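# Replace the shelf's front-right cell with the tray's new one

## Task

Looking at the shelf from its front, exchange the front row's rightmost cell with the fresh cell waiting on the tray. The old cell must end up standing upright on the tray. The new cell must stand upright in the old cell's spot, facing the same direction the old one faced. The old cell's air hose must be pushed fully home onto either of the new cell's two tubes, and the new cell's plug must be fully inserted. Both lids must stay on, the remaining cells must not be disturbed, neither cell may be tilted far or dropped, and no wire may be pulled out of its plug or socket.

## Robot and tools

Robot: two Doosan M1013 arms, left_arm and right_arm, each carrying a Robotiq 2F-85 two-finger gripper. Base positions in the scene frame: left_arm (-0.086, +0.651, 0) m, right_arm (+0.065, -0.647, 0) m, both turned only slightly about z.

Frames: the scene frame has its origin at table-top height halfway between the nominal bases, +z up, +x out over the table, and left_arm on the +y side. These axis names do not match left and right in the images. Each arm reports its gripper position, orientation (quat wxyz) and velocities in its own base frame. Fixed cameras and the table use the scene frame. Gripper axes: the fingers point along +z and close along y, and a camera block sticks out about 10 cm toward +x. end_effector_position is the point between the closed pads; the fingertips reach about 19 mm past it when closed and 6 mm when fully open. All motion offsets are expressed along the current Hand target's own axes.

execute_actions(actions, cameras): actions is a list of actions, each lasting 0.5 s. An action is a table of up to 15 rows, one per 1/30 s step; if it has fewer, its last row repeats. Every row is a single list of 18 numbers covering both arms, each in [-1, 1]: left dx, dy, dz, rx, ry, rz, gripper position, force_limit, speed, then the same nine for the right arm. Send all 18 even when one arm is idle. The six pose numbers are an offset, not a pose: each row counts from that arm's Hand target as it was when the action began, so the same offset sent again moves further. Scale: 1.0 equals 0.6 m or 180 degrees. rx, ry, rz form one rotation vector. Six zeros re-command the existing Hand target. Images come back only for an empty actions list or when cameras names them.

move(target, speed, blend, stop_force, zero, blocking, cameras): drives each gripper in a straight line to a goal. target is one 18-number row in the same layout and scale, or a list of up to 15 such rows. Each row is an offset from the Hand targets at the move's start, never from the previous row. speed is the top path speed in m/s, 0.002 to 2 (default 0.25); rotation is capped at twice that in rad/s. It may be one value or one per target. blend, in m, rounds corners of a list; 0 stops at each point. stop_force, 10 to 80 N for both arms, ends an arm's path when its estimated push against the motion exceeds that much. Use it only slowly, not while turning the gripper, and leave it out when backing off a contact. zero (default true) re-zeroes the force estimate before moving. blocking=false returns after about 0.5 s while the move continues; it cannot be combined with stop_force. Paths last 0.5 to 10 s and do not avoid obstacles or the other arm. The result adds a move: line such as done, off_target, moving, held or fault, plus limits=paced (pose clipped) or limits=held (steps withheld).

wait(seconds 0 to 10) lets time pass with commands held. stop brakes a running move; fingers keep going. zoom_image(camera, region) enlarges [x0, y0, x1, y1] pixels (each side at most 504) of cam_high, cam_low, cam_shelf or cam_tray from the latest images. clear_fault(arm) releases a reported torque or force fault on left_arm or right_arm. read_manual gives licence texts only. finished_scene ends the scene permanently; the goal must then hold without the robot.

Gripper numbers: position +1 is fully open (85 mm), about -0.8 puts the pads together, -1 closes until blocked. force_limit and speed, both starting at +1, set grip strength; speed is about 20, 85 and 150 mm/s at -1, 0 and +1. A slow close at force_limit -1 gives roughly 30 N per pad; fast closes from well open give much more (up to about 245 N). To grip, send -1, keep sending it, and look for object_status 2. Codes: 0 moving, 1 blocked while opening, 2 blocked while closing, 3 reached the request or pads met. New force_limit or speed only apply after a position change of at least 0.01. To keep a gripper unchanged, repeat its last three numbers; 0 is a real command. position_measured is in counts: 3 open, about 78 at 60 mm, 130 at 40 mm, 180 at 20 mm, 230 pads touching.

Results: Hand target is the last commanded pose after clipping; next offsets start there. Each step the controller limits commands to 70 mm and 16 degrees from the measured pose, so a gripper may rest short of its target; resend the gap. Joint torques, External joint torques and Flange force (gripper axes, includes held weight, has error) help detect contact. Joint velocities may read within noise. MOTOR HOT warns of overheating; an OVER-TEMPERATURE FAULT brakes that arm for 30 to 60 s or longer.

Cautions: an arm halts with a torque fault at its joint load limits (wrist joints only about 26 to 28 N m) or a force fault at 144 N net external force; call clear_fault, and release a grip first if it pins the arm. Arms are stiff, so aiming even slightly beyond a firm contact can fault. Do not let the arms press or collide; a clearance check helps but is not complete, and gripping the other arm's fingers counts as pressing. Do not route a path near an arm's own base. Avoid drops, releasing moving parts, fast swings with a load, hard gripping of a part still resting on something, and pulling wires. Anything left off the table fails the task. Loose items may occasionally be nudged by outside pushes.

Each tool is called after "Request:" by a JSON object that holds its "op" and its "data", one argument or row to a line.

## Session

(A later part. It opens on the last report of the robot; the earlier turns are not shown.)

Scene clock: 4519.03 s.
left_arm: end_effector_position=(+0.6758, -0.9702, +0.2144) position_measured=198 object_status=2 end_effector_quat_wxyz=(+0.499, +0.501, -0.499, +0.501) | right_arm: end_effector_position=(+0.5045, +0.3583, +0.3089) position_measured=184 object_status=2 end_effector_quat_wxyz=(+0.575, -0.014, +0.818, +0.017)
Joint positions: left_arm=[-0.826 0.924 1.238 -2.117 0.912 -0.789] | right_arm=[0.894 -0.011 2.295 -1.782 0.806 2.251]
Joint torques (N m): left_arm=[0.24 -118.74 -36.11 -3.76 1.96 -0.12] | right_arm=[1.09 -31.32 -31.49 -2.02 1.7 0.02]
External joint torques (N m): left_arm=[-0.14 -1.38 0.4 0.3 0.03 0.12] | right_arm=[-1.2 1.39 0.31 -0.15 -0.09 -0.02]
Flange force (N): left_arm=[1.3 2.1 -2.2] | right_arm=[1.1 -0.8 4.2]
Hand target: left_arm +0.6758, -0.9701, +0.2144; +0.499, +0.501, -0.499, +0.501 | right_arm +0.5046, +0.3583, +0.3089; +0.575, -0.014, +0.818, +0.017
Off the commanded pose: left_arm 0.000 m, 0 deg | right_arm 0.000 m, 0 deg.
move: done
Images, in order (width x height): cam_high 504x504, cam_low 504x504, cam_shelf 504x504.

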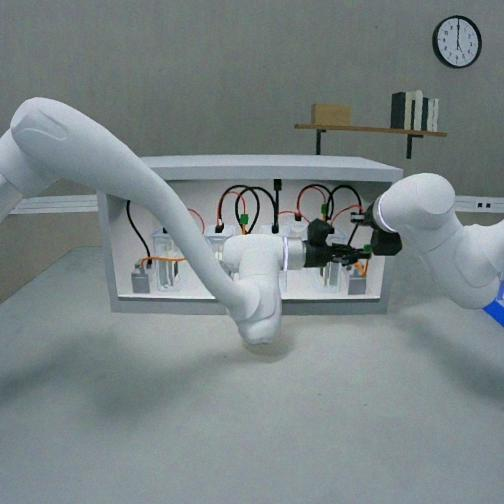

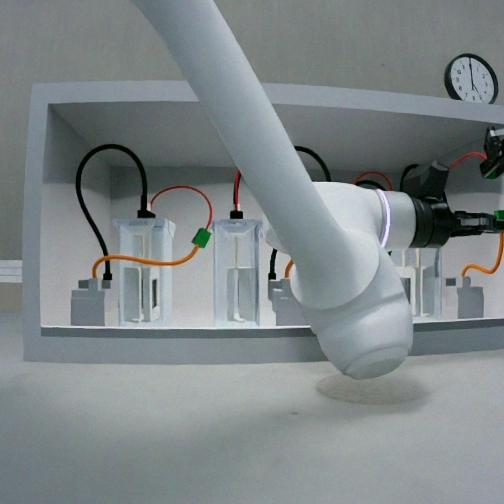

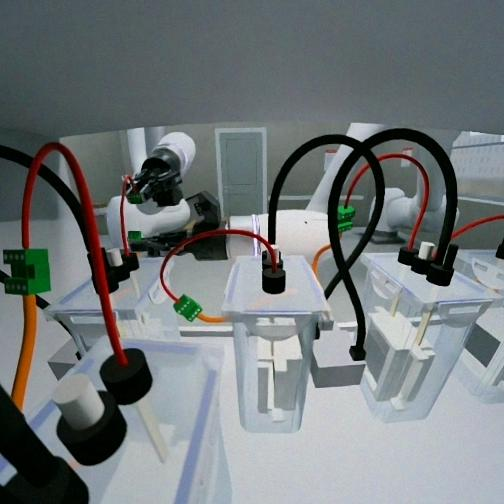

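Request:
{"op": "move", "data": {
  "target": [
    [0,0,0,0,0,0,-1,0.8,-1,0,-0.0292,0,0,0,0,-1,0.9,-1],
    [0,0,0,0,0,0,-1,0.8,-1,0.0698,-0.0292,0.0227,0,0,0,-1,0.9,-1]
  ],
  "speed": 0.04,
  "cameras": ["cam_low","cam_shelf","cam_high"]
}}

Request:
{"op": "zoom_image", "data": {
  "camera": "cam_low",
  "region": [444, 170, 504, 230]
}}

Request:
{"op": "zoom_image", "data": {
  "camera": "cam_shelf",
  "region": [110, 200, 160, 250]
}}

Request:
{"op": "zoom_image", "data": {
  "camera": "cam_high",
  "region": [345, 220, 385, 260]
}}

Scene clock: 4684.83 s.
left_arm: end_effector_position=(+0.6758, -0.9702, +0.2144) position_measured=198 object_status=2 end_effector_quat_wxyz=(+0.499, +0.501, -0.499, +0.501) | right_arm: end_effector_position=(+0.5039, +0.3413, +0.2647) position_measured=184 object_status=2 end_effector_quat_wxyz=(+0.575, -0.014, +0.818, +0.017)
Joint positions: left_arm=[-0.826 0.924 1.238 -2.117 0.912 -0.789] | right_arm=[0.869 0.034 2.359 -1.904 0.818 2.402]
Joint torques (N m): left_arm=[0.1 -118.49 -36.35 -3.83 2.01 -0.12] | right_arm=[1.06 -33.45 -28.18 -2.18 1.91 0.17]
External joint torques (N m): left_arm=[0.16 -1.1 0.77 0.38 -0.04 0.12] | right_arm=[-1.02 1.97 0.35 -0.09 -0.02 -0.17]
Flange force (N): left_arm=[1.1 2.2 -2.9] | right_arm=[1.9 0.1 4.4]
Hand target: left_arm +0.6758, -0.9701, +0.2144; +0.499, +0.501, -0.499, +0.501 | right_arm +0.5039, +0.3413, +0.2647; +0.575, -0.014, +0.818, +0.017
Off the commanded pose: left_arm 0.000 m, 0 deg | right_arm 0.000 m, 0 deg.
move: done
Images, in order (width x height): cam_high 504x504, cam_low 504x504, cam_shelf 504x504.

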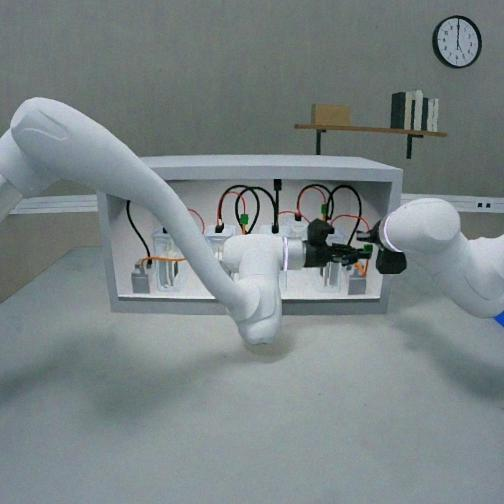

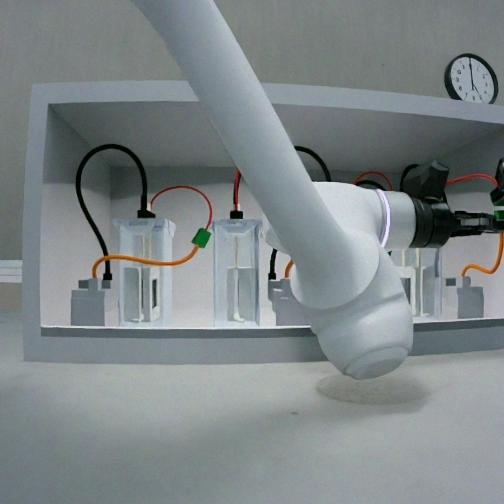

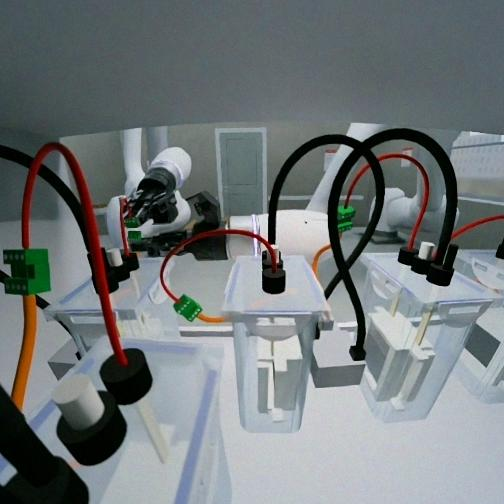

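Scaled by 8.400 from the camera's 504x504 image, which has a finer 720x720 frame.

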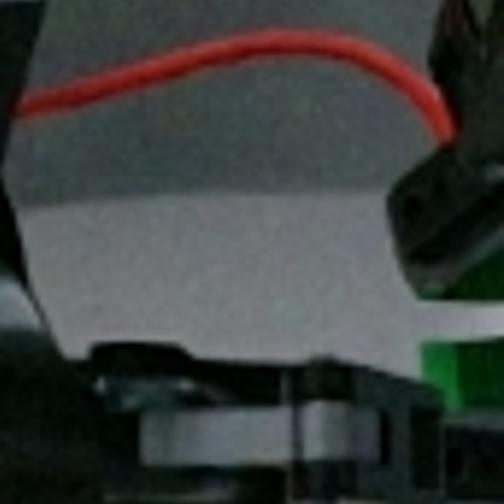

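Scaled by 10.080 from the camera's 504x504 image, which has a finer 720x720 frame.

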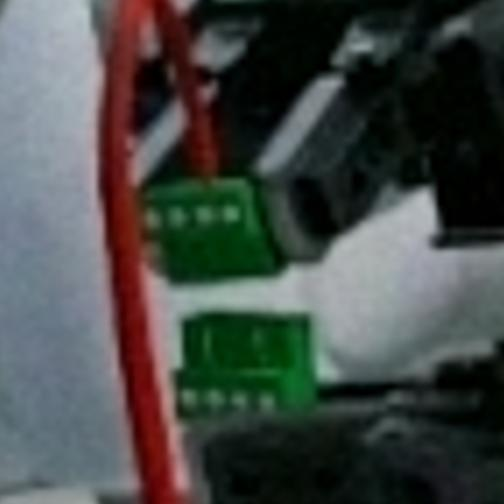

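Scaled by 12.600 from the camera's 504x504 image, which has a finer 720x720 frame.

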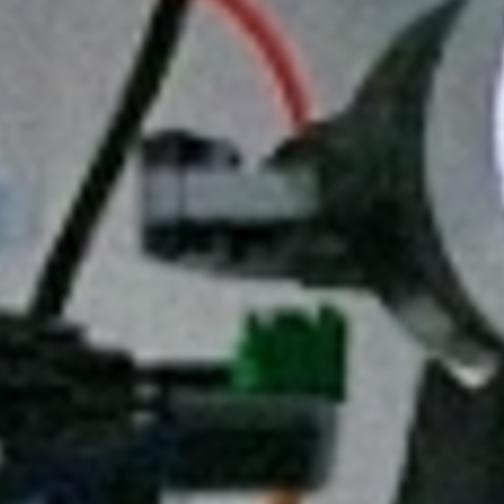

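Request:
{"op": "zoom_image", "data": {
  "camera": "cam_low",
  "region": [484, 190, 504, 220]
}}

Request:
{"op": "zoom_image", "data": {
  "camera": "cam_shelf",
  "region": [118, 212, 148, 242]
}}

Scaled by 16.800 from the camera's 504x504 image, which has a finer 720x720 frame.

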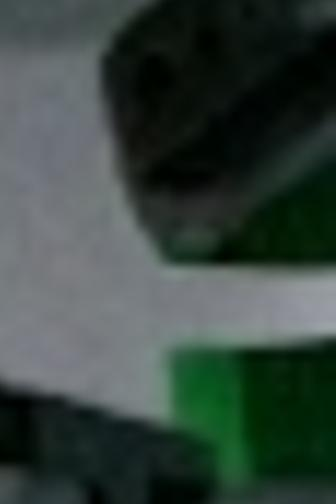

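Scaled by 16.800 from the camera's 504x504 image, which has a finer 720x720 frame.

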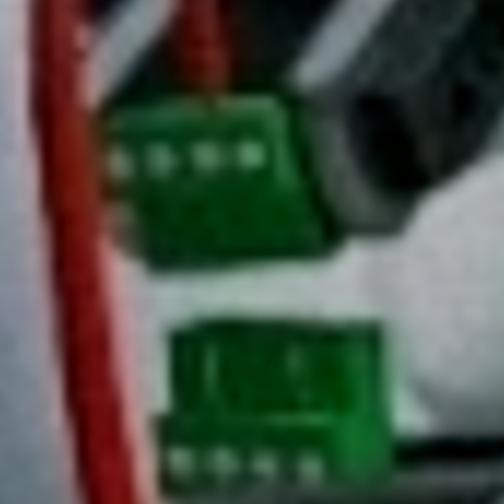

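Request:
{"op": "move", "data": {
  "target": [0,0,0,0,0,0,-1,0.8,-1,0.0172,0,0.0063,0,0,0,-1,0.9,-1],
  "speed": 0.008,
  "stop_force": 10,
  "cameras": ["cam_low","cam_shelf","cam_high"]
}}

Request:
{"op": "zoom_image", "data": {
  "camera": "cam_low",
  "region": [464, 180, 504, 220]
}}

Request:
{"op": "zoom_image", "data": {
  "camera": "cam_shelf",
  "region": [118, 212, 148, 242]
}}

Scene clock: 4791.13 s.
left_arm: end_effector_position=(+0.6758, -0.9702, +0.2143) position_measured=198 object_status=2 end_effector_quat_wxyz=(+0.499, +0.501, -0.499, +0.501) | right_arm: end_effector_position=(+0.5040, +0.3414, +0.2568) position_measured=184 object_status=2 end_effector_quat_wxyz=(+0.575, -0.014, +0.818, +0.017)
Joint positions: left_arm=[-0.826 0.924 1.238 -2.117 0.912 -0.789] | right_arm=[0.869 0.048 2.366 -1.922 0.825 2.429]
Joint torques (N m): left_arm=[-3.01 -133.49 -44.87 -5.55 4.85 -0.11] | right_arm=[1.82 -26.21 -22.29 -0.87 -1.09 0.23]
External joint torques (N m): left_arm=[3.15 14.05 9.28 2.1 -2.88 0.11] | right_arm=[-1.85 -5.8 -4.85 -1.4 3.03 -0.23]
Flange force (N): left_arm=[-12.0 -0.1 -4.3] | right_arm=[-9.1 -2.8 -1.6]
Hand target: left_arm +0.6758, -0.9701, +0.2144; +0.499, +0.501, -0.499, +0.501 | right_arm +0.5040, +0.3414, +0.2568; +0.575, -0.014, +0.818, +0.017 (not the last commanded pose)
Off the commanded pose: left_arm 0.000 m, 0 deg | right_arm 0.003 m, 0 deg.
move: contact (right_arm)
Images, in order (width x height): cam_high 504x504, cam_low 504x504, cam_shelf 504x504.

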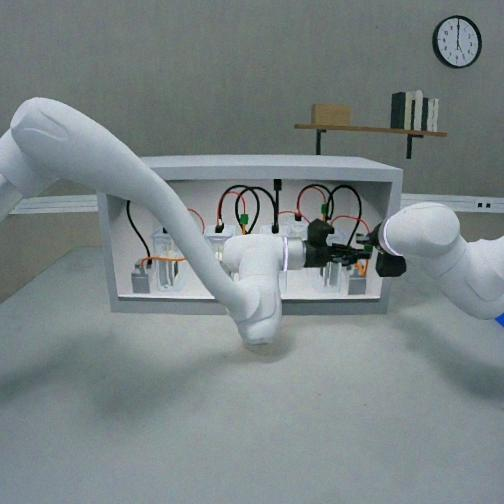

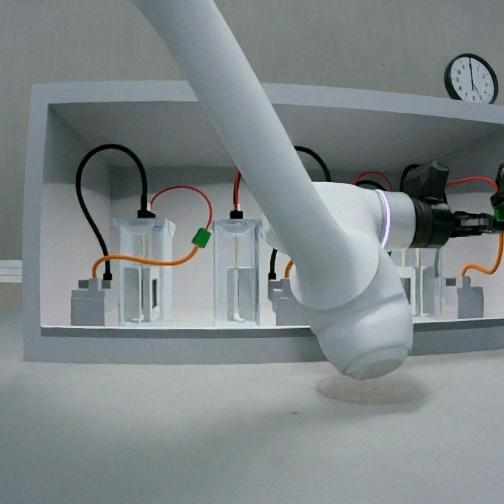

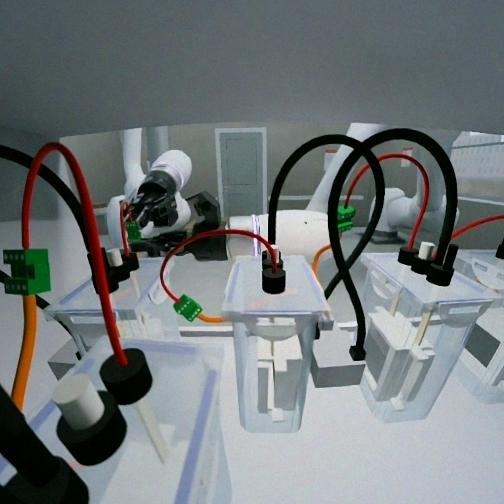

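Scaled by 12.600 from the camera's 504x504 image, which has a finer 720x720 frame.

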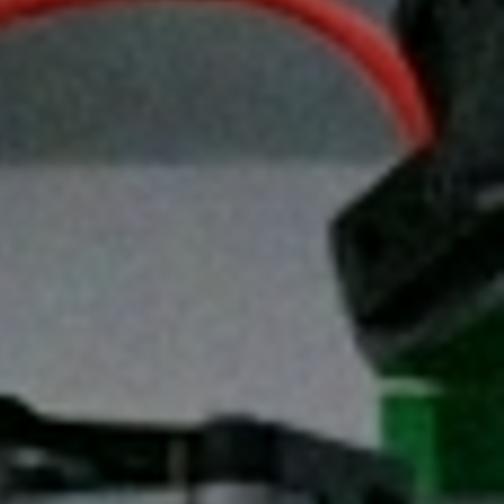

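Scaled by 16.800 from the camera's 504x504 image, which has a finer 720x720 frame.

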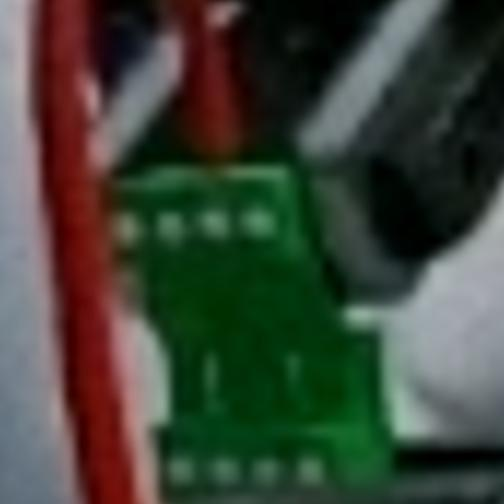

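Request:
{"op": "execute_actions", "data": {
  "actions": [
    [[0,0,0,0,0,0,-1,0.8,-1,0,0,0,0,0,0,-0.37,0.9,-1]]
  ],
  "cameras": ["cam_low","cam_shelf","cam_high"]
}}

Request:
{"op": "zoom_image", "data": {
  "camera": "cam_shelf",
  "region": [118, 212, 148, 242]
}}

Request:
{"op": "zoom_image", "data": {
  "camera": "cam_low",
  "region": [464, 180, 504, 220]
}}

Scene clock: 4817.83 s.
left_arm: end_effector_position=(+0.6758, -0.9702, +0.2144) position_measured=198 object_status=2 end_effector_quat_wxyz=(+0.499, +0.501, -0.499, +0.501) | right_arm: end_effector_position=(+0.5039, +0.3414, +0.2568) position_measured=176 object_status=3 end_effector_quat_wxyz=(+0.575, -0.014, +0.818, +0.017)
Joint positions: left_arm=[-0.826 0.924 1.238 -2.117 0.912 -0.789] | right_arm=[0.869 0.048 2.366 -1.922 0.825 2.429]
Joint torques (N m): left_arm=[0.26 -118.09 -36.12 -3.83 1.98 -0.1] | right_arm=[1.51 -34.26 -27.46 -2.14 1.88 0.04]
External joint torques (N m): left_arm=[-0.02 -2.27 0.29 0.36 0 0.1] | right_arm=[-1.55 2.24 0.36 -0.12 0.06 -0.04]
Flange force (N): left_arm=[2.2 2.5 -2.9] | right_arm=[2.5 -0.5 5.9]
Hand target: left_arm +0.6758, -0.9701, +0.2144; +0.499, +0.501, -0.499, +0.501 | right_arm +0.5040, +0.3414, +0.2568; +0.575, -0.014, +0.818, +0.017
Off the commanded pose: left_arm 0.000 m, 0 deg | right_arm 0.000 m, 0 deg.
Images, in order (width x height): cam_high 504x504, cam_low 504x504, cam_shelf 504x504.

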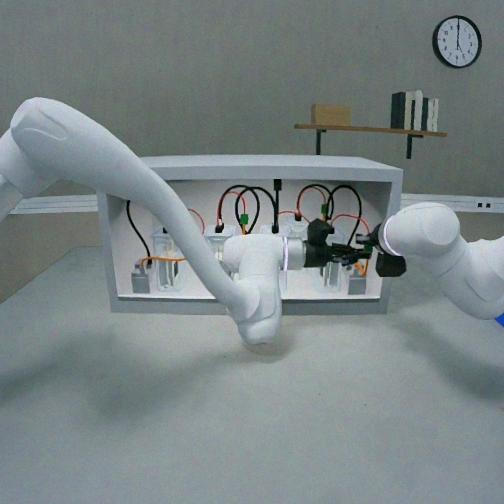

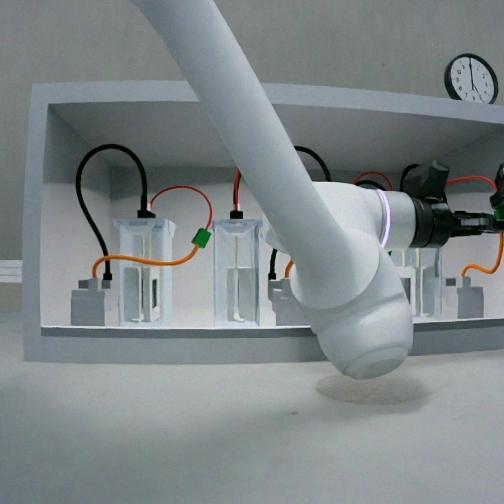

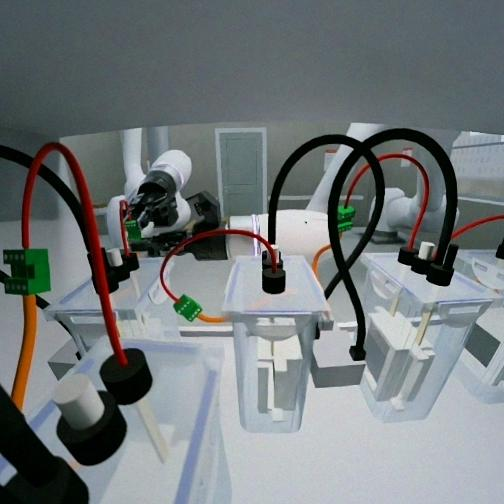

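Scaled by 16.800 from the camera's 504x504 image, which has a finer 720x720 frame.

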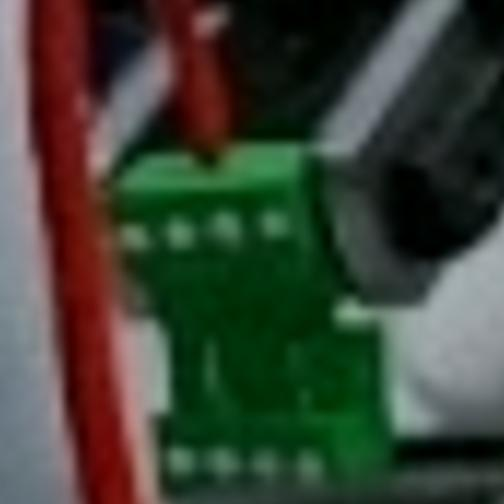

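Scaled by 12.600 from the camera's 504x504 image, which has a finer 720x720 frame.

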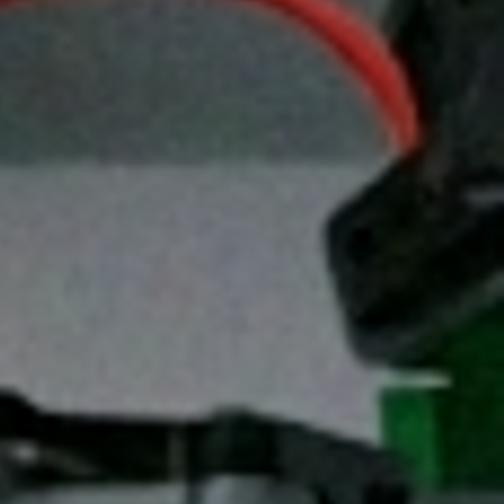

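Request:
{"op": "move", "data": {
  "target": [0,0,0,0,0,0,-1,0.8,-1,-0.0158,0,-0.0004,0,0,0,-0.37,0.9,-1],
  "speed": 0.02,
  "cameras": ["cam_low","cam_shelf"]
}}

Request:
{"op": "zoom_image", "data": {
  "camera": "cam_shelf",
  "region": [118, 212, 148, 242]
}}

Request:
{"op": "zoom_image", "data": {
  "camera": "cam_low",
  "region": [464, 180, 504, 220]
}}

Scene clock: 4830.93 s.
left_arm: end_effector_position=(+0.6758, -0.9702, +0.2144) position_measured=198 object_status=2 end_effector_quat_wxyz=(+0.499, +0.501, -0.499, +0.501) | right_arm: end_effector_position=(+0.5069, +0.3414, +0.2658) position_measured=176 object_status=3 end_effector_quat_wxyz=(+0.575, -0.014, +0.818, +0.017)
Joint positions: left_arm=[-0.826 0.924 1.238 -2.117 0.912 -0.789] | right_arm=[0.863 0.035 2.355 -1.907 0.814 2.401]
Joint torques (N m): left_arm=[-0.05 -118.51 -36.22 -3.81 2.04 -0.16] | right_arm=[1.49 -32.78 -28.15 -2.15 1.87 0.03]
External joint torques (N m): left_arm=[-0.05 -2.07 0.29 0.33 -0.04 0.16] | right_arm=[-1.52 1.29 0.27 -0.12 0.02 -0.03]
Flange force (N): left_arm=[2.0 2.5 -2.7] | right_arm=[1.1 -1.5 4.5]
Hand target: left_arm +0.6758, -0.9701, +0.2144; +0.499, +0.501, -0.499, +0.501 | right_arm +0.5069, +0.3414, +0.2658; +0.575, -0.014, +0.818, +0.017
Off the commanded pose: left_arm 0.000 m, 0 deg | right_arm 0.000 m, 0 deg.
move: done
Images, in order (width x height): cam_low 504x504, cam_shelf 504x504.

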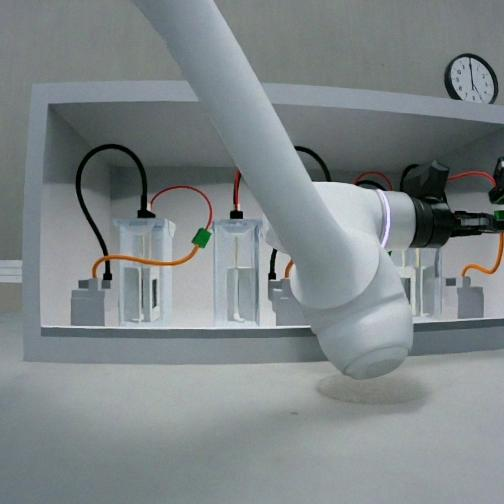

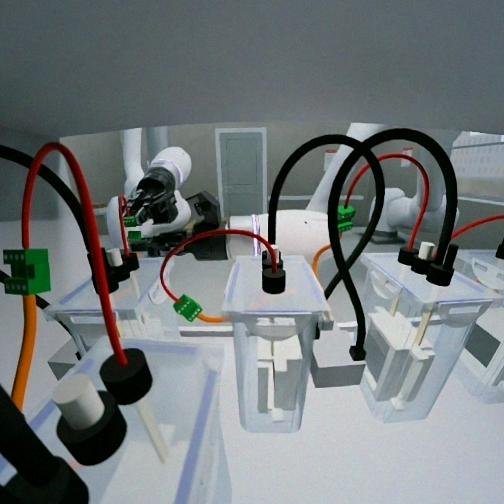

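Scaled by 16.800 from the camera's 504x504 image, which has a finer 720x720 frame.

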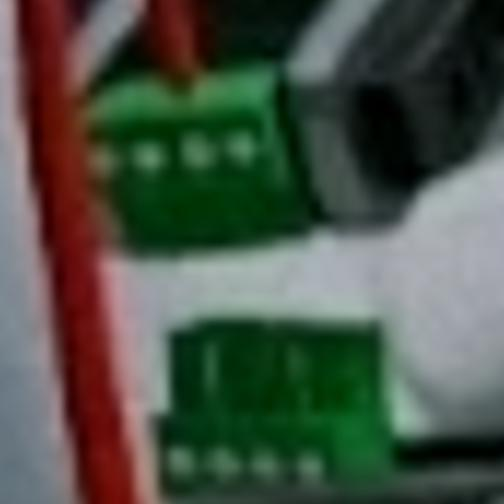

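Scaled by 12.600 from the camera's 504x504 image, which has a finer 720x720 frame.

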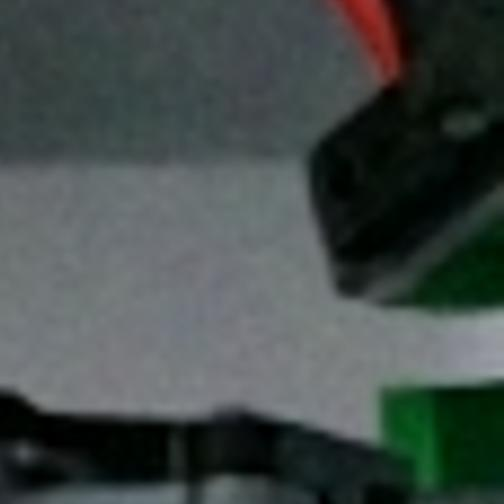

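Request:
{"op": "move", "data": {
  "target": [0,0,0,0,0,0,-1,0.8,-1,0.0150,0,0.0000,0,0,0,-0.37,0.9,-1],
  "speed": 0.02,
  "stop_force": 10
}}

Request:
{"op": "execute_actions", "data": {
  "actions": [
    [[0,0,0,0,0,0,-1,0.8,-1,0,0,0,0,0,0,-0.32,0.9,-1]]
  ],
  "cameras": ["cam_low","cam_shelf","cam_high"]
}}

Request:
{"op": "zoom_image", "data": {
  "camera": "cam_shelf",
  "region": [118, 212, 148, 242]
}}

Request:
{"op": "zoom_image", "data": {
  "camera": "cam_low",
  "region": [464, 180, 504, 220]
}}

Scene clock: 4846.27 s.
left_arm: end_effector_position=(+0.6758, -0.9701, +0.2144) position_measured=198 object_status=2 end_effector_quat_wxyz=(+0.499, +0.501, -0.499, +0.501) | right_arm: end_effector_position=(+0.5039, +0.3414, +0.2574) position_measured=176 object_status=3 end_effector_quat_wxyz=(+0.575, -0.014, +0.818, +0.017)
Joint positions: left_arm=[-0.826 0.924 1.238 -2.117 0.912 -0.789] | right_arm=[0.869 0.047 2.366 -1.921 0.825 2.427]
Joint torques (N m): left_arm=[0.01 -118.89 -36.19 -3.87 1.92 -0.15] | right_arm=[1.3 -34.01 -27.6 -2.21 1.84 0.05]
External joint torques (N m): left_arm=[-0.14 -0.49 0.67 0.43 0.05 0.15] | right_arm=[-1.29 1.9 0.4 -0.05 0.1 -0.05]
Flange force (N): left_arm=[0.5 1.6 -1.9] | right_arm=[2.2 -0.4 4.7]
Hand target: left_arm +0.6758, -0.9701, +0.2144; +0.499, +0.501, -0.499, +0.501 | right_arm +0.5039, +0.3414, +0.2574; +0.575, -0.014, +0.818, +0.017
Off the commanded pose: left_arm 0.000 m, 0 deg | right_arm 0.000 m, 0 deg.
move: done

Scene clock: 4846.97 s.
left_arm: end_effector_position=(+0.6758, -0.9701, +0.2144) position_measured=198 object_status=2 end_effector_quat_wxyz=(+0.499, +0.501, -0.499, +0.501) | right_arm: end_effector_position=(+0.5039, +0.3414, +0.2574) position_measured=169 object_status=3 end_effector_quat_wxyz=(+0.575, -0.014, +0.818, +0.017)
Joint positions: left_arm=[-0.826 0.924 1.238 -2.117 0.912 -0.789] | right_arm=[0.869 0.047 2.366 -1.921 0.825 2.427]
Joint torques (N m): left_arm=[0.24 -118.69 -36.34 -3.82 2 -0.15] | right_arm=[1.68 -33.51 -27.37 -2.2 1.9 0.12]
External joint torques (N m): left_arm=[-0.43 -1.14 0.72 0.36 -0.01 0.15] | right_arm=[-1.72 1.48 0.21 -0.06 0.04 -0.12]
Flange force (N): left_arm=[1.0 2.7 -2.4] | right_arm=[0.8 -1.4 4.9]
Hand target: left_arm +0.6758, -0.9701, +0.2144; +0.499, +0.501, -0.499, +0.501 | right_arm +0.5039, +0.3414, +0.2574; +0.575, -0.014, +0.818, +0.017
Off the commanded pose: left_arm 0.000 m, 0 deg | right_arm 0.000 m, 0 deg.
Images, in order (width x height): cam_high 504x504, cam_low 504x504, cam_shelf 504x504.

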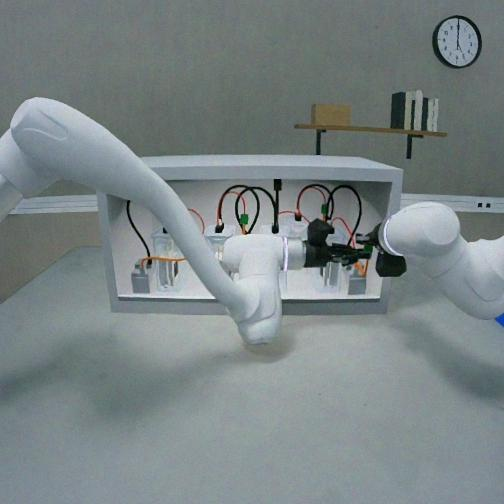

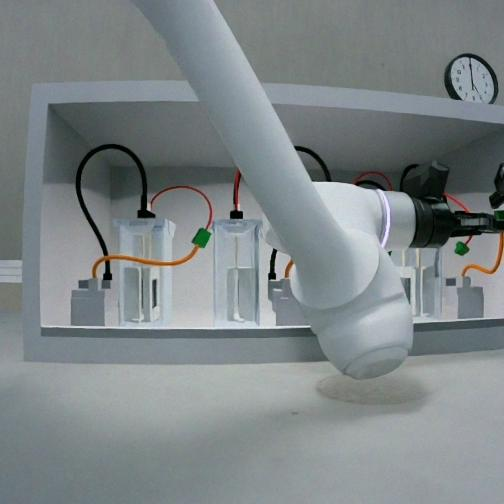

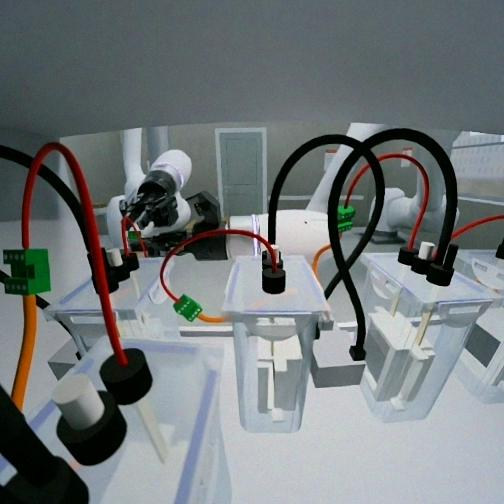

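Scaled by 16.800 from the camera's 504x504 image, which has a finer 720x720 frame.

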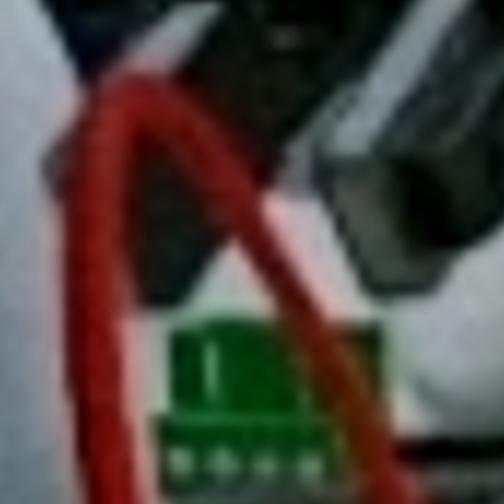

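Scaled by 12.600 from the camera's 504x504 image, which has a finer 720x720 frame.

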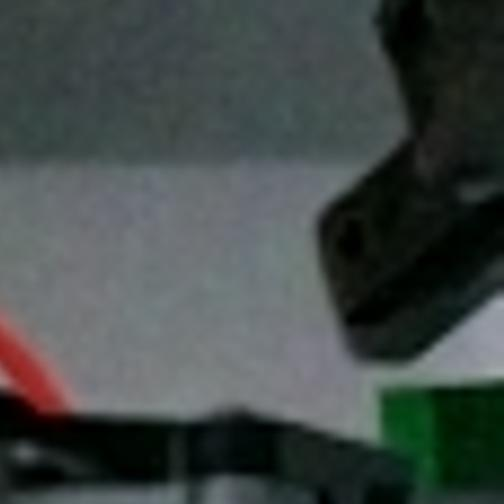

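Request:
{"op": "execute_actions", "data": {
  "actions": []
}}

Request:
{"op": "zoom_image", "data": {
  "camera": "cam_shelf",
  "region": [110, 200, 210, 300]
}}

Request:
{"op": "zoom_image", "data": {
  "camera": "cam_low",
  "region": [424, 190, 504, 270]
}}

Request:
{"op": "zoom_image", "data": {
  "camera": "cam_high",
  "region": [310, 200, 400, 290]
}}

Scene clock: 4852.43 s.
left_arm: end_effector_position=(+0.6758, -0.9701, +0.2144) position_measured=198 object_status=2 end_effector_quat_wxyz=(+0.499, +0.501, -0.499, +0.501) | right_arm: end_effector_position=(+0.5039, +0.3414, +0.2574) position_measured=169 object_status=3 end_effector_quat_wxyz=(+0.575, -0.014, +0.818, +0.017)
Joint positions: left_arm=[-0.826 0.924 1.238 -2.117 0.912 -0.789] | right_arm=[0.869 0.047 2.366 -1.921 0.825 2.427]
Joint velocities: within noise
Joint torques (N m): left_arm=[0.18 -118.82 -36.18 -3.85 1.93 -0.12] | right_arm=[1.47 -33.63 -27.56 -2.23 1.93 0.12]
External joint torques (N m): left_arm=[-0.45 -1.41 0.4 0.37 0.06 0.12] | right_arm=[-1.49 1.64 0.41 -0.04 0.01 -0.12]
Flange force (N): left_arm=[1.4 2.2 -2.1] | right_arm=[1.4 -1.1 4.6]
Hand target: left_arm +0.6758, -0.9701, +0.2144; +0.499, +0.501, -0.499, +0.501 | right_arm +0.5039, +0.3414, +0.2574; +0.575, -0.014, +0.818, +0.017
Tool commands: left_gripper/position=-1.0 left_gripper/force_limit=+0.8 left_gripper/speed=-1.0 right_gripper/position=-0.32 right_gripper/force_limit=+0.9 right_gripper/speed=-1.0
Off the commanded pose: left_arm 0.000 m, 0 deg | right_arm 0.000 m, 0 deg.

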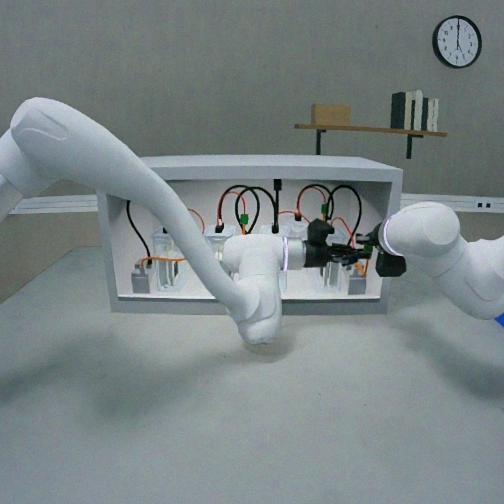

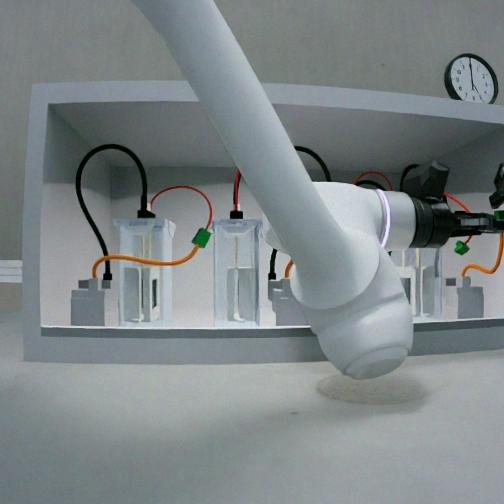

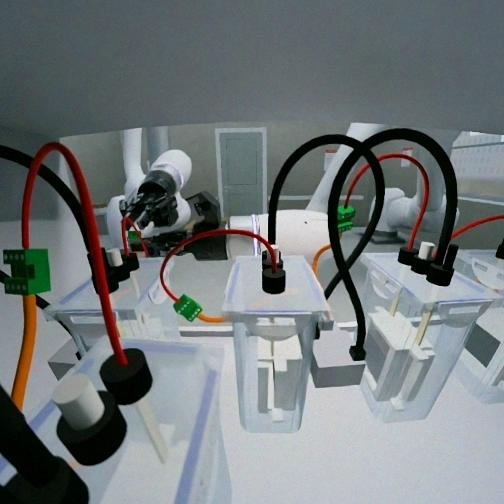

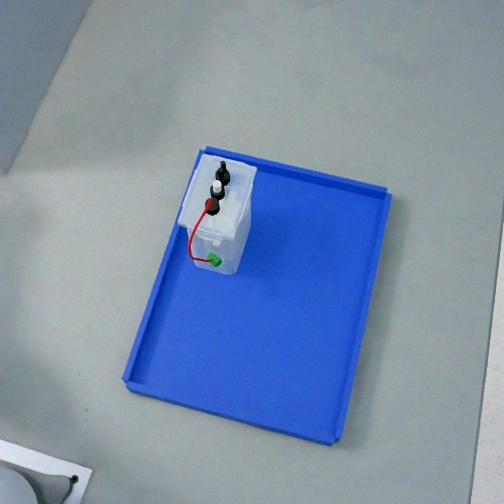

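Scaled by 5.040 from the camera's 504x504 image, which has a finer 720x720 frame.

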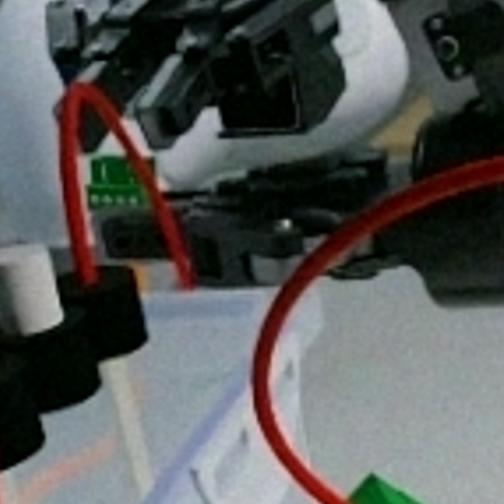

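Scaled by 6.300 from the camera's 504x504 image, which has a finer 720x720 frame.

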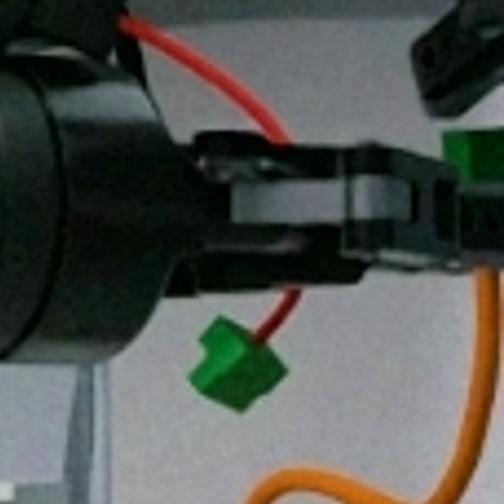

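Scaled by 5.600 from the camera's 504x504 image, which has a finer 720x720 frame.

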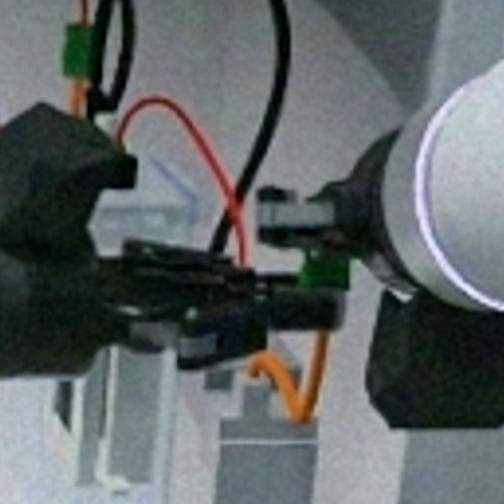

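Request:
{"op": "move", "data": {
  "target": [0,0,0,0,0,0,-1,0.8,-1,-0.03,0,-0.15,0,0,0,-0.32,0.9,-1],
  "speed": 0.1
}}

Request:
{"op": "execute_actions", "data": {
  "actions": [
    [[0,0,0,0,0,0,-0.25,0.8,-1,0,0,0,0,0,0,-0.32,0.9,-1]],
    [[0,0,0,0,0,0,-0.25,0.8,-1,0,0,0,0,0,0,-0.32,0.9,-1]]
  ],
  "cameras": ["cam_low","cam_shelf","cam_high"]
}}

Request:
{"op": "zoom_image", "data": {
  "camera": "cam_shelf",
  "region": [110, 200, 210, 300]
}}

Request:
{"op": "zoom_image", "data": {
  "camera": "cam_low",
  "region": [424, 190, 504, 270]
}}

Scene clock: 4881.27 s.
left_arm: end_effector_position=(+0.6758, -0.9701, +0.2144) position_measured=198 object_status=2 end_effector_quat_wxyz=(+0.499, +0.501, -0.499, +0.501) | right_arm: end_effector_position=(+0.4254, +0.3375, +0.3047) position_measured=169 object_status=3 end_effector_quat_wxyz=(+0.575, -0.014, +0.818, +0.017)
Joint positions: left_arm=[-0.826 0.924 1.238 -2.117 0.912 -0.789] | right_arm=[1.031 -0.103 2.39 -1.68 0.909 2.232]
Joint torques (N m): left_arm=[0.12 -118.6 -36.25 -3.8 1.99 -0.08] | right_arm=[1.16 -21.51 -30.89 -2.11 1.54 0.06]
External joint torques (N m): left_arm=[-0.11 -1.36 0.58 0.35 -0.01 0.08] | right_arm=[-1.15 1.31 0.01 0.11 0.03 -0.06]
Flange force (N): left_arm=[1.3 2.3 -2.5] | right_arm=[0.4 0.4 3.9]
Hand target: left_arm +0.6758, -0.9701, +0.2144; +0.499, +0.501, -0.499, +0.501 | right_arm +0.4254, +0.3375, +0.3048; +0.575, -0.014, +0.818, +0.017
Off the commanded pose: left_arm 0.000 m, 0 deg | right_arm 0.000 m, 0 deg.
move: done

Scene clock: 4882.47 s.
left_arm: end_effector_position=(+0.6758, -0.9701, +0.2144) position_measured=160 object_status=3 end_effector_quat_wxyz=(+0.499, +0.501, -0.499, +0.501) | right_arm: end_effector_position=(+0.4254, +0.3375, +0.3048) position_measured=169 object_status=3 end_effector_quat_wxyz=(+0.575, -0.014, +0.818, +0.017)
Joint positions: left_arm=[-0.826 0.924 1.238 -2.117 0.912 -0.789] | right_arm=[1.031 -0.103 2.389 -1.68 0.909 2.232]
Joint torques (N m): left_arm=[-0.02 -118.81 -36.19 -3.81 1.98 -0.15] | right_arm=[1.13 -21.5 -31.01 -1.96 1.54 0.02]
External joint torques (N m): left_arm=[0.11 -1.56 0.34 0.34 0.01 0.16] | right_arm=[-1.16 1.59 0.2 -0.03 0.03 -0.02]
External joint torques at the end of the 1st action: left_arm=[-0.32 -1.84 0.47 0.31 0.02 0.12] | right_arm=[-1.28 1.63 -0.1 -0.12 0.1 -0.1]
Flange force (N): left_arm=[1.5 1.9 -2.5] | right_arm=[1.2 0.4 4.6]
Flange force at the end of the 1st action (N): left_arm=[1.7 2.8 -2.7] | right_arm=[0.7 0.7 4.9]
Hand target: left_arm +0.6758, -0.9701, +0.2144; +0.499, +0.501, -0.499, +0.501 | right_arm +0.4254, +0.3375, +0.3048; +0.575, -0.014, +0.818, +0.017
Off the commanded pose: left_arm 0.000 m, 0 deg | right_arm 0.000 m, 0 deg.
Images, in order (width x height): cam_high 504x504, cam_low 504x504, cam_shelf 504x504.

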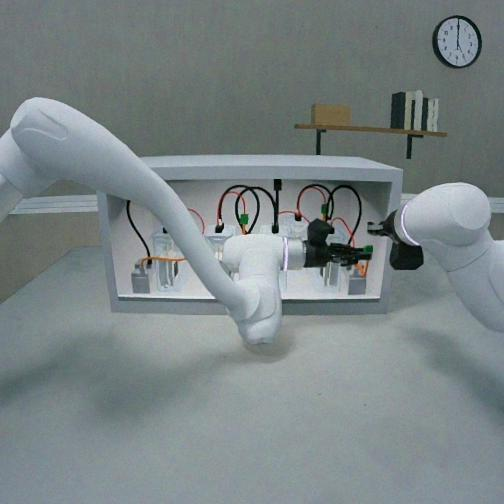

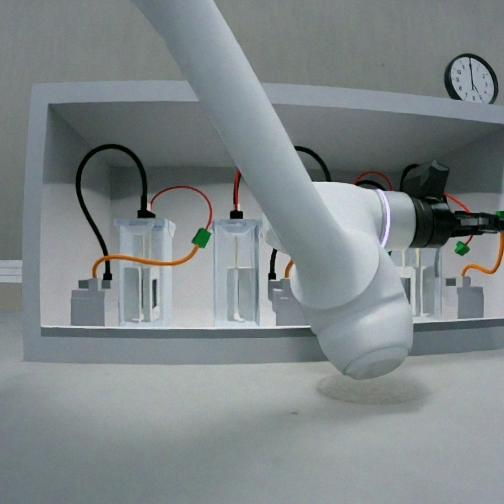

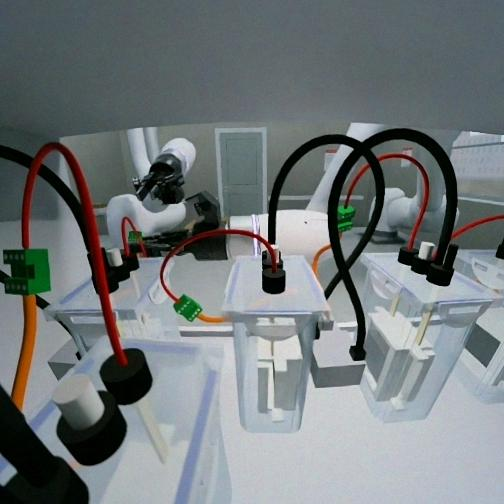

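Scaled by 5.040 from the camera's 504x504 image, which has a finer 720x720 frame.

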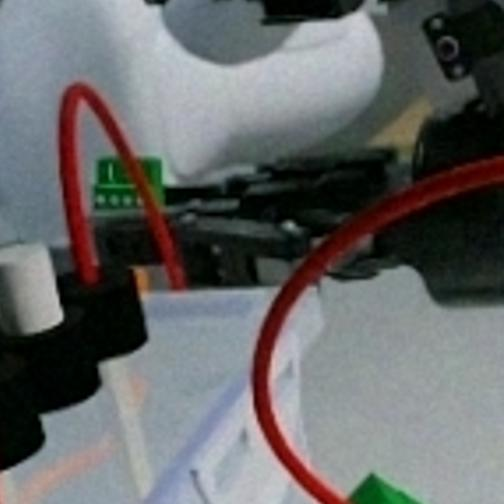

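Scaled by 6.300 from the camera's 504x504 image, which has a finer 720x720 frame.

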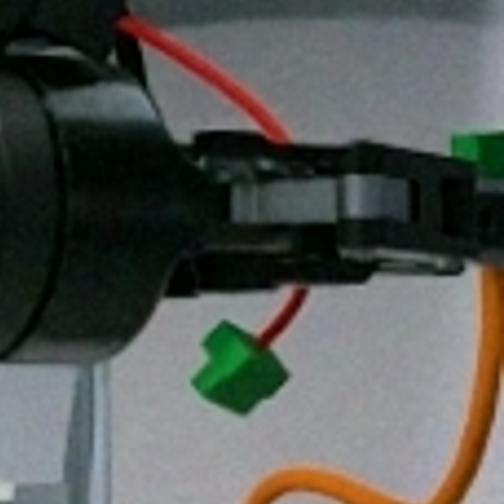

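Request:
{"op": "move", "data": {
  "target": [0,0,-0.2,0,0,0,-0.25,0.8,-1,0,0,0,0,0,0,-0.32,0.9,-1],
  "speed": 0.06,
  "cameras": ["cam_low","cam_shelf","cam_high"]
}}

Request:
{"op": "zoom_image", "data": {
  "camera": "cam_shelf",
  "region": [110, 200, 210, 300]
}}

Request:
{"op": "zoom_image", "data": {
  "camera": "cam_low",
  "region": [424, 190, 504, 270]
}}

Request:
{"op": "zoom_image", "data": {
  "camera": "cam_high",
  "region": [310, 200, 400, 290]
}}

Scene clock: 4893.77 s.
left_arm: end_effector_position=(+0.6755, -0.8502, +0.2144) position_measured=160 object_status=3 end_effector_quat_wxyz=(+0.499, +0.501, -0.499, +0.501) | right_arm: end_effector_position=(+0.4254, +0.3375, +0.3048) position_measured=169 object_status=3 end_effector_quat_wxyz=(+0.575, -0.014, +0.818, +0.017)
Joint positions: left_arm=[-0.734 0.817 1.46 -2.102 1.034 -0.716] | right_arm=[1.031 -0.103 2.389 -1.68 0.909 2.232]
Joint torques (N m): left_arm=[0.3 -107.88 -32.68 -3.64 2.12 -0.14] | right_arm=[1.43 -22 -31.05 -1.96 1.44 0.09]
External joint torques (N m): left_arm=[-0.62 -0.35 0.76 0.39 -0.02 0.15] | right_arm=[-1.44 1.98 0.24 -0.03 0.13 -0.09]
Flange force (N): left_arm=[0.3 2.0 -1.2] | right_arm=[1.4 0.7 5.4]
Hand target: left_arm +0.6755, -0.8502, +0.2144; +0.499, +0.501, -0.499, +0.501 | right_arm +0.4254, +0.3375, +0.3048; +0.575, -0.014, +0.818, +0.017
Off the commanded pose: left_arm 0.000 m, 0 deg | right_arm 0.000 m, 0 deg.
move: done
Images, in order (width x height): cam_high 504x504, cam_low 504x504, cam_shelf 504x504.

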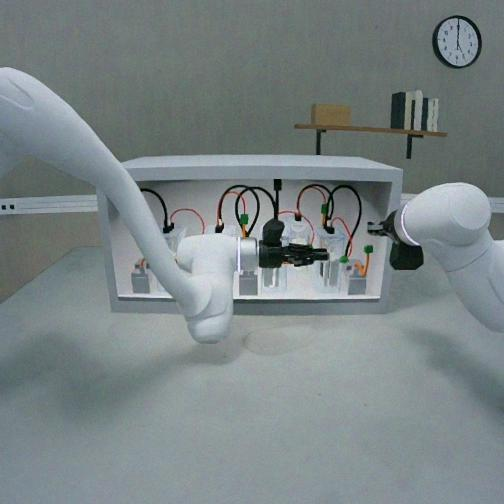

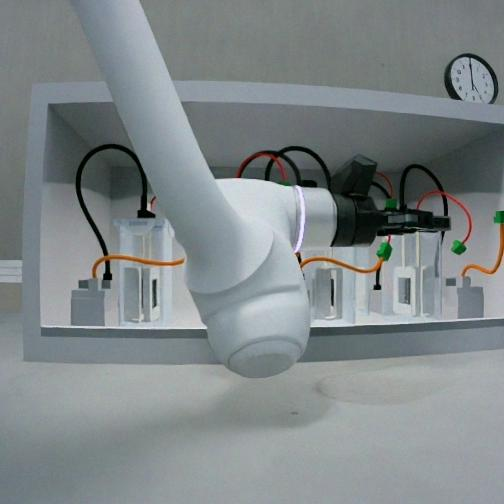

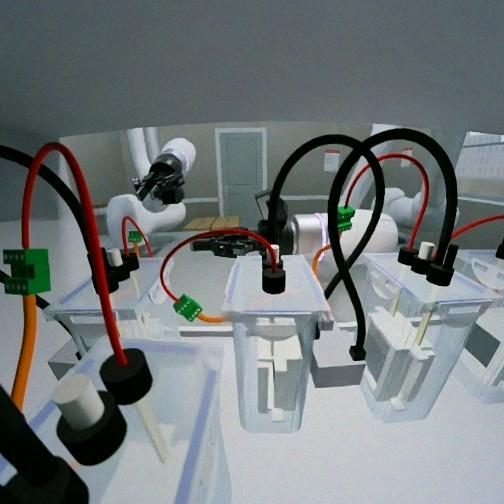

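Scaled by 5.040 from the camera's 504x504 image, which has a finer 720x720 frame.

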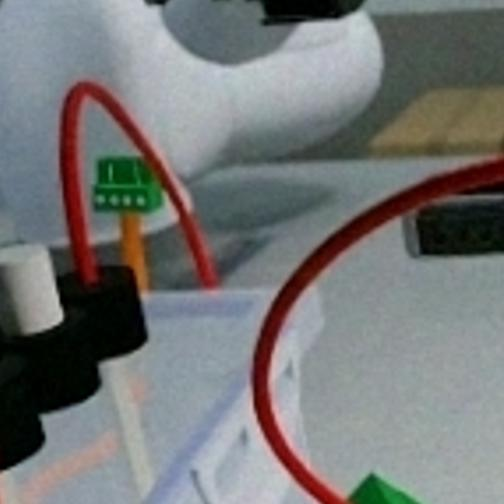

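Scaled by 6.300 from the camera's 504x504 image, which has a finer 720x720 frame.

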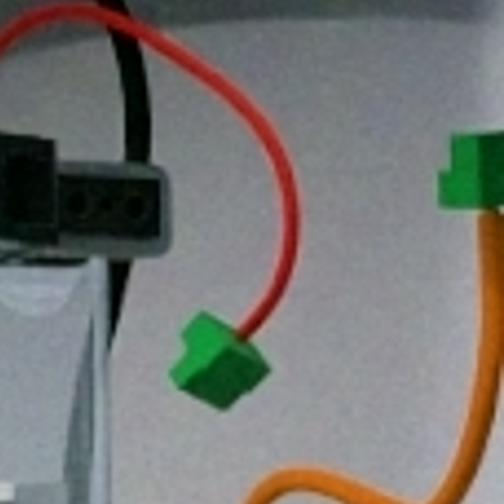

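Scaled by 5.600 from the camera's 504x504 image, which has a finer 720x720 frame.

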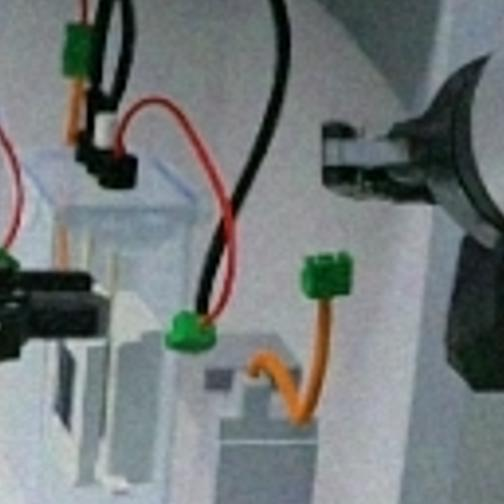

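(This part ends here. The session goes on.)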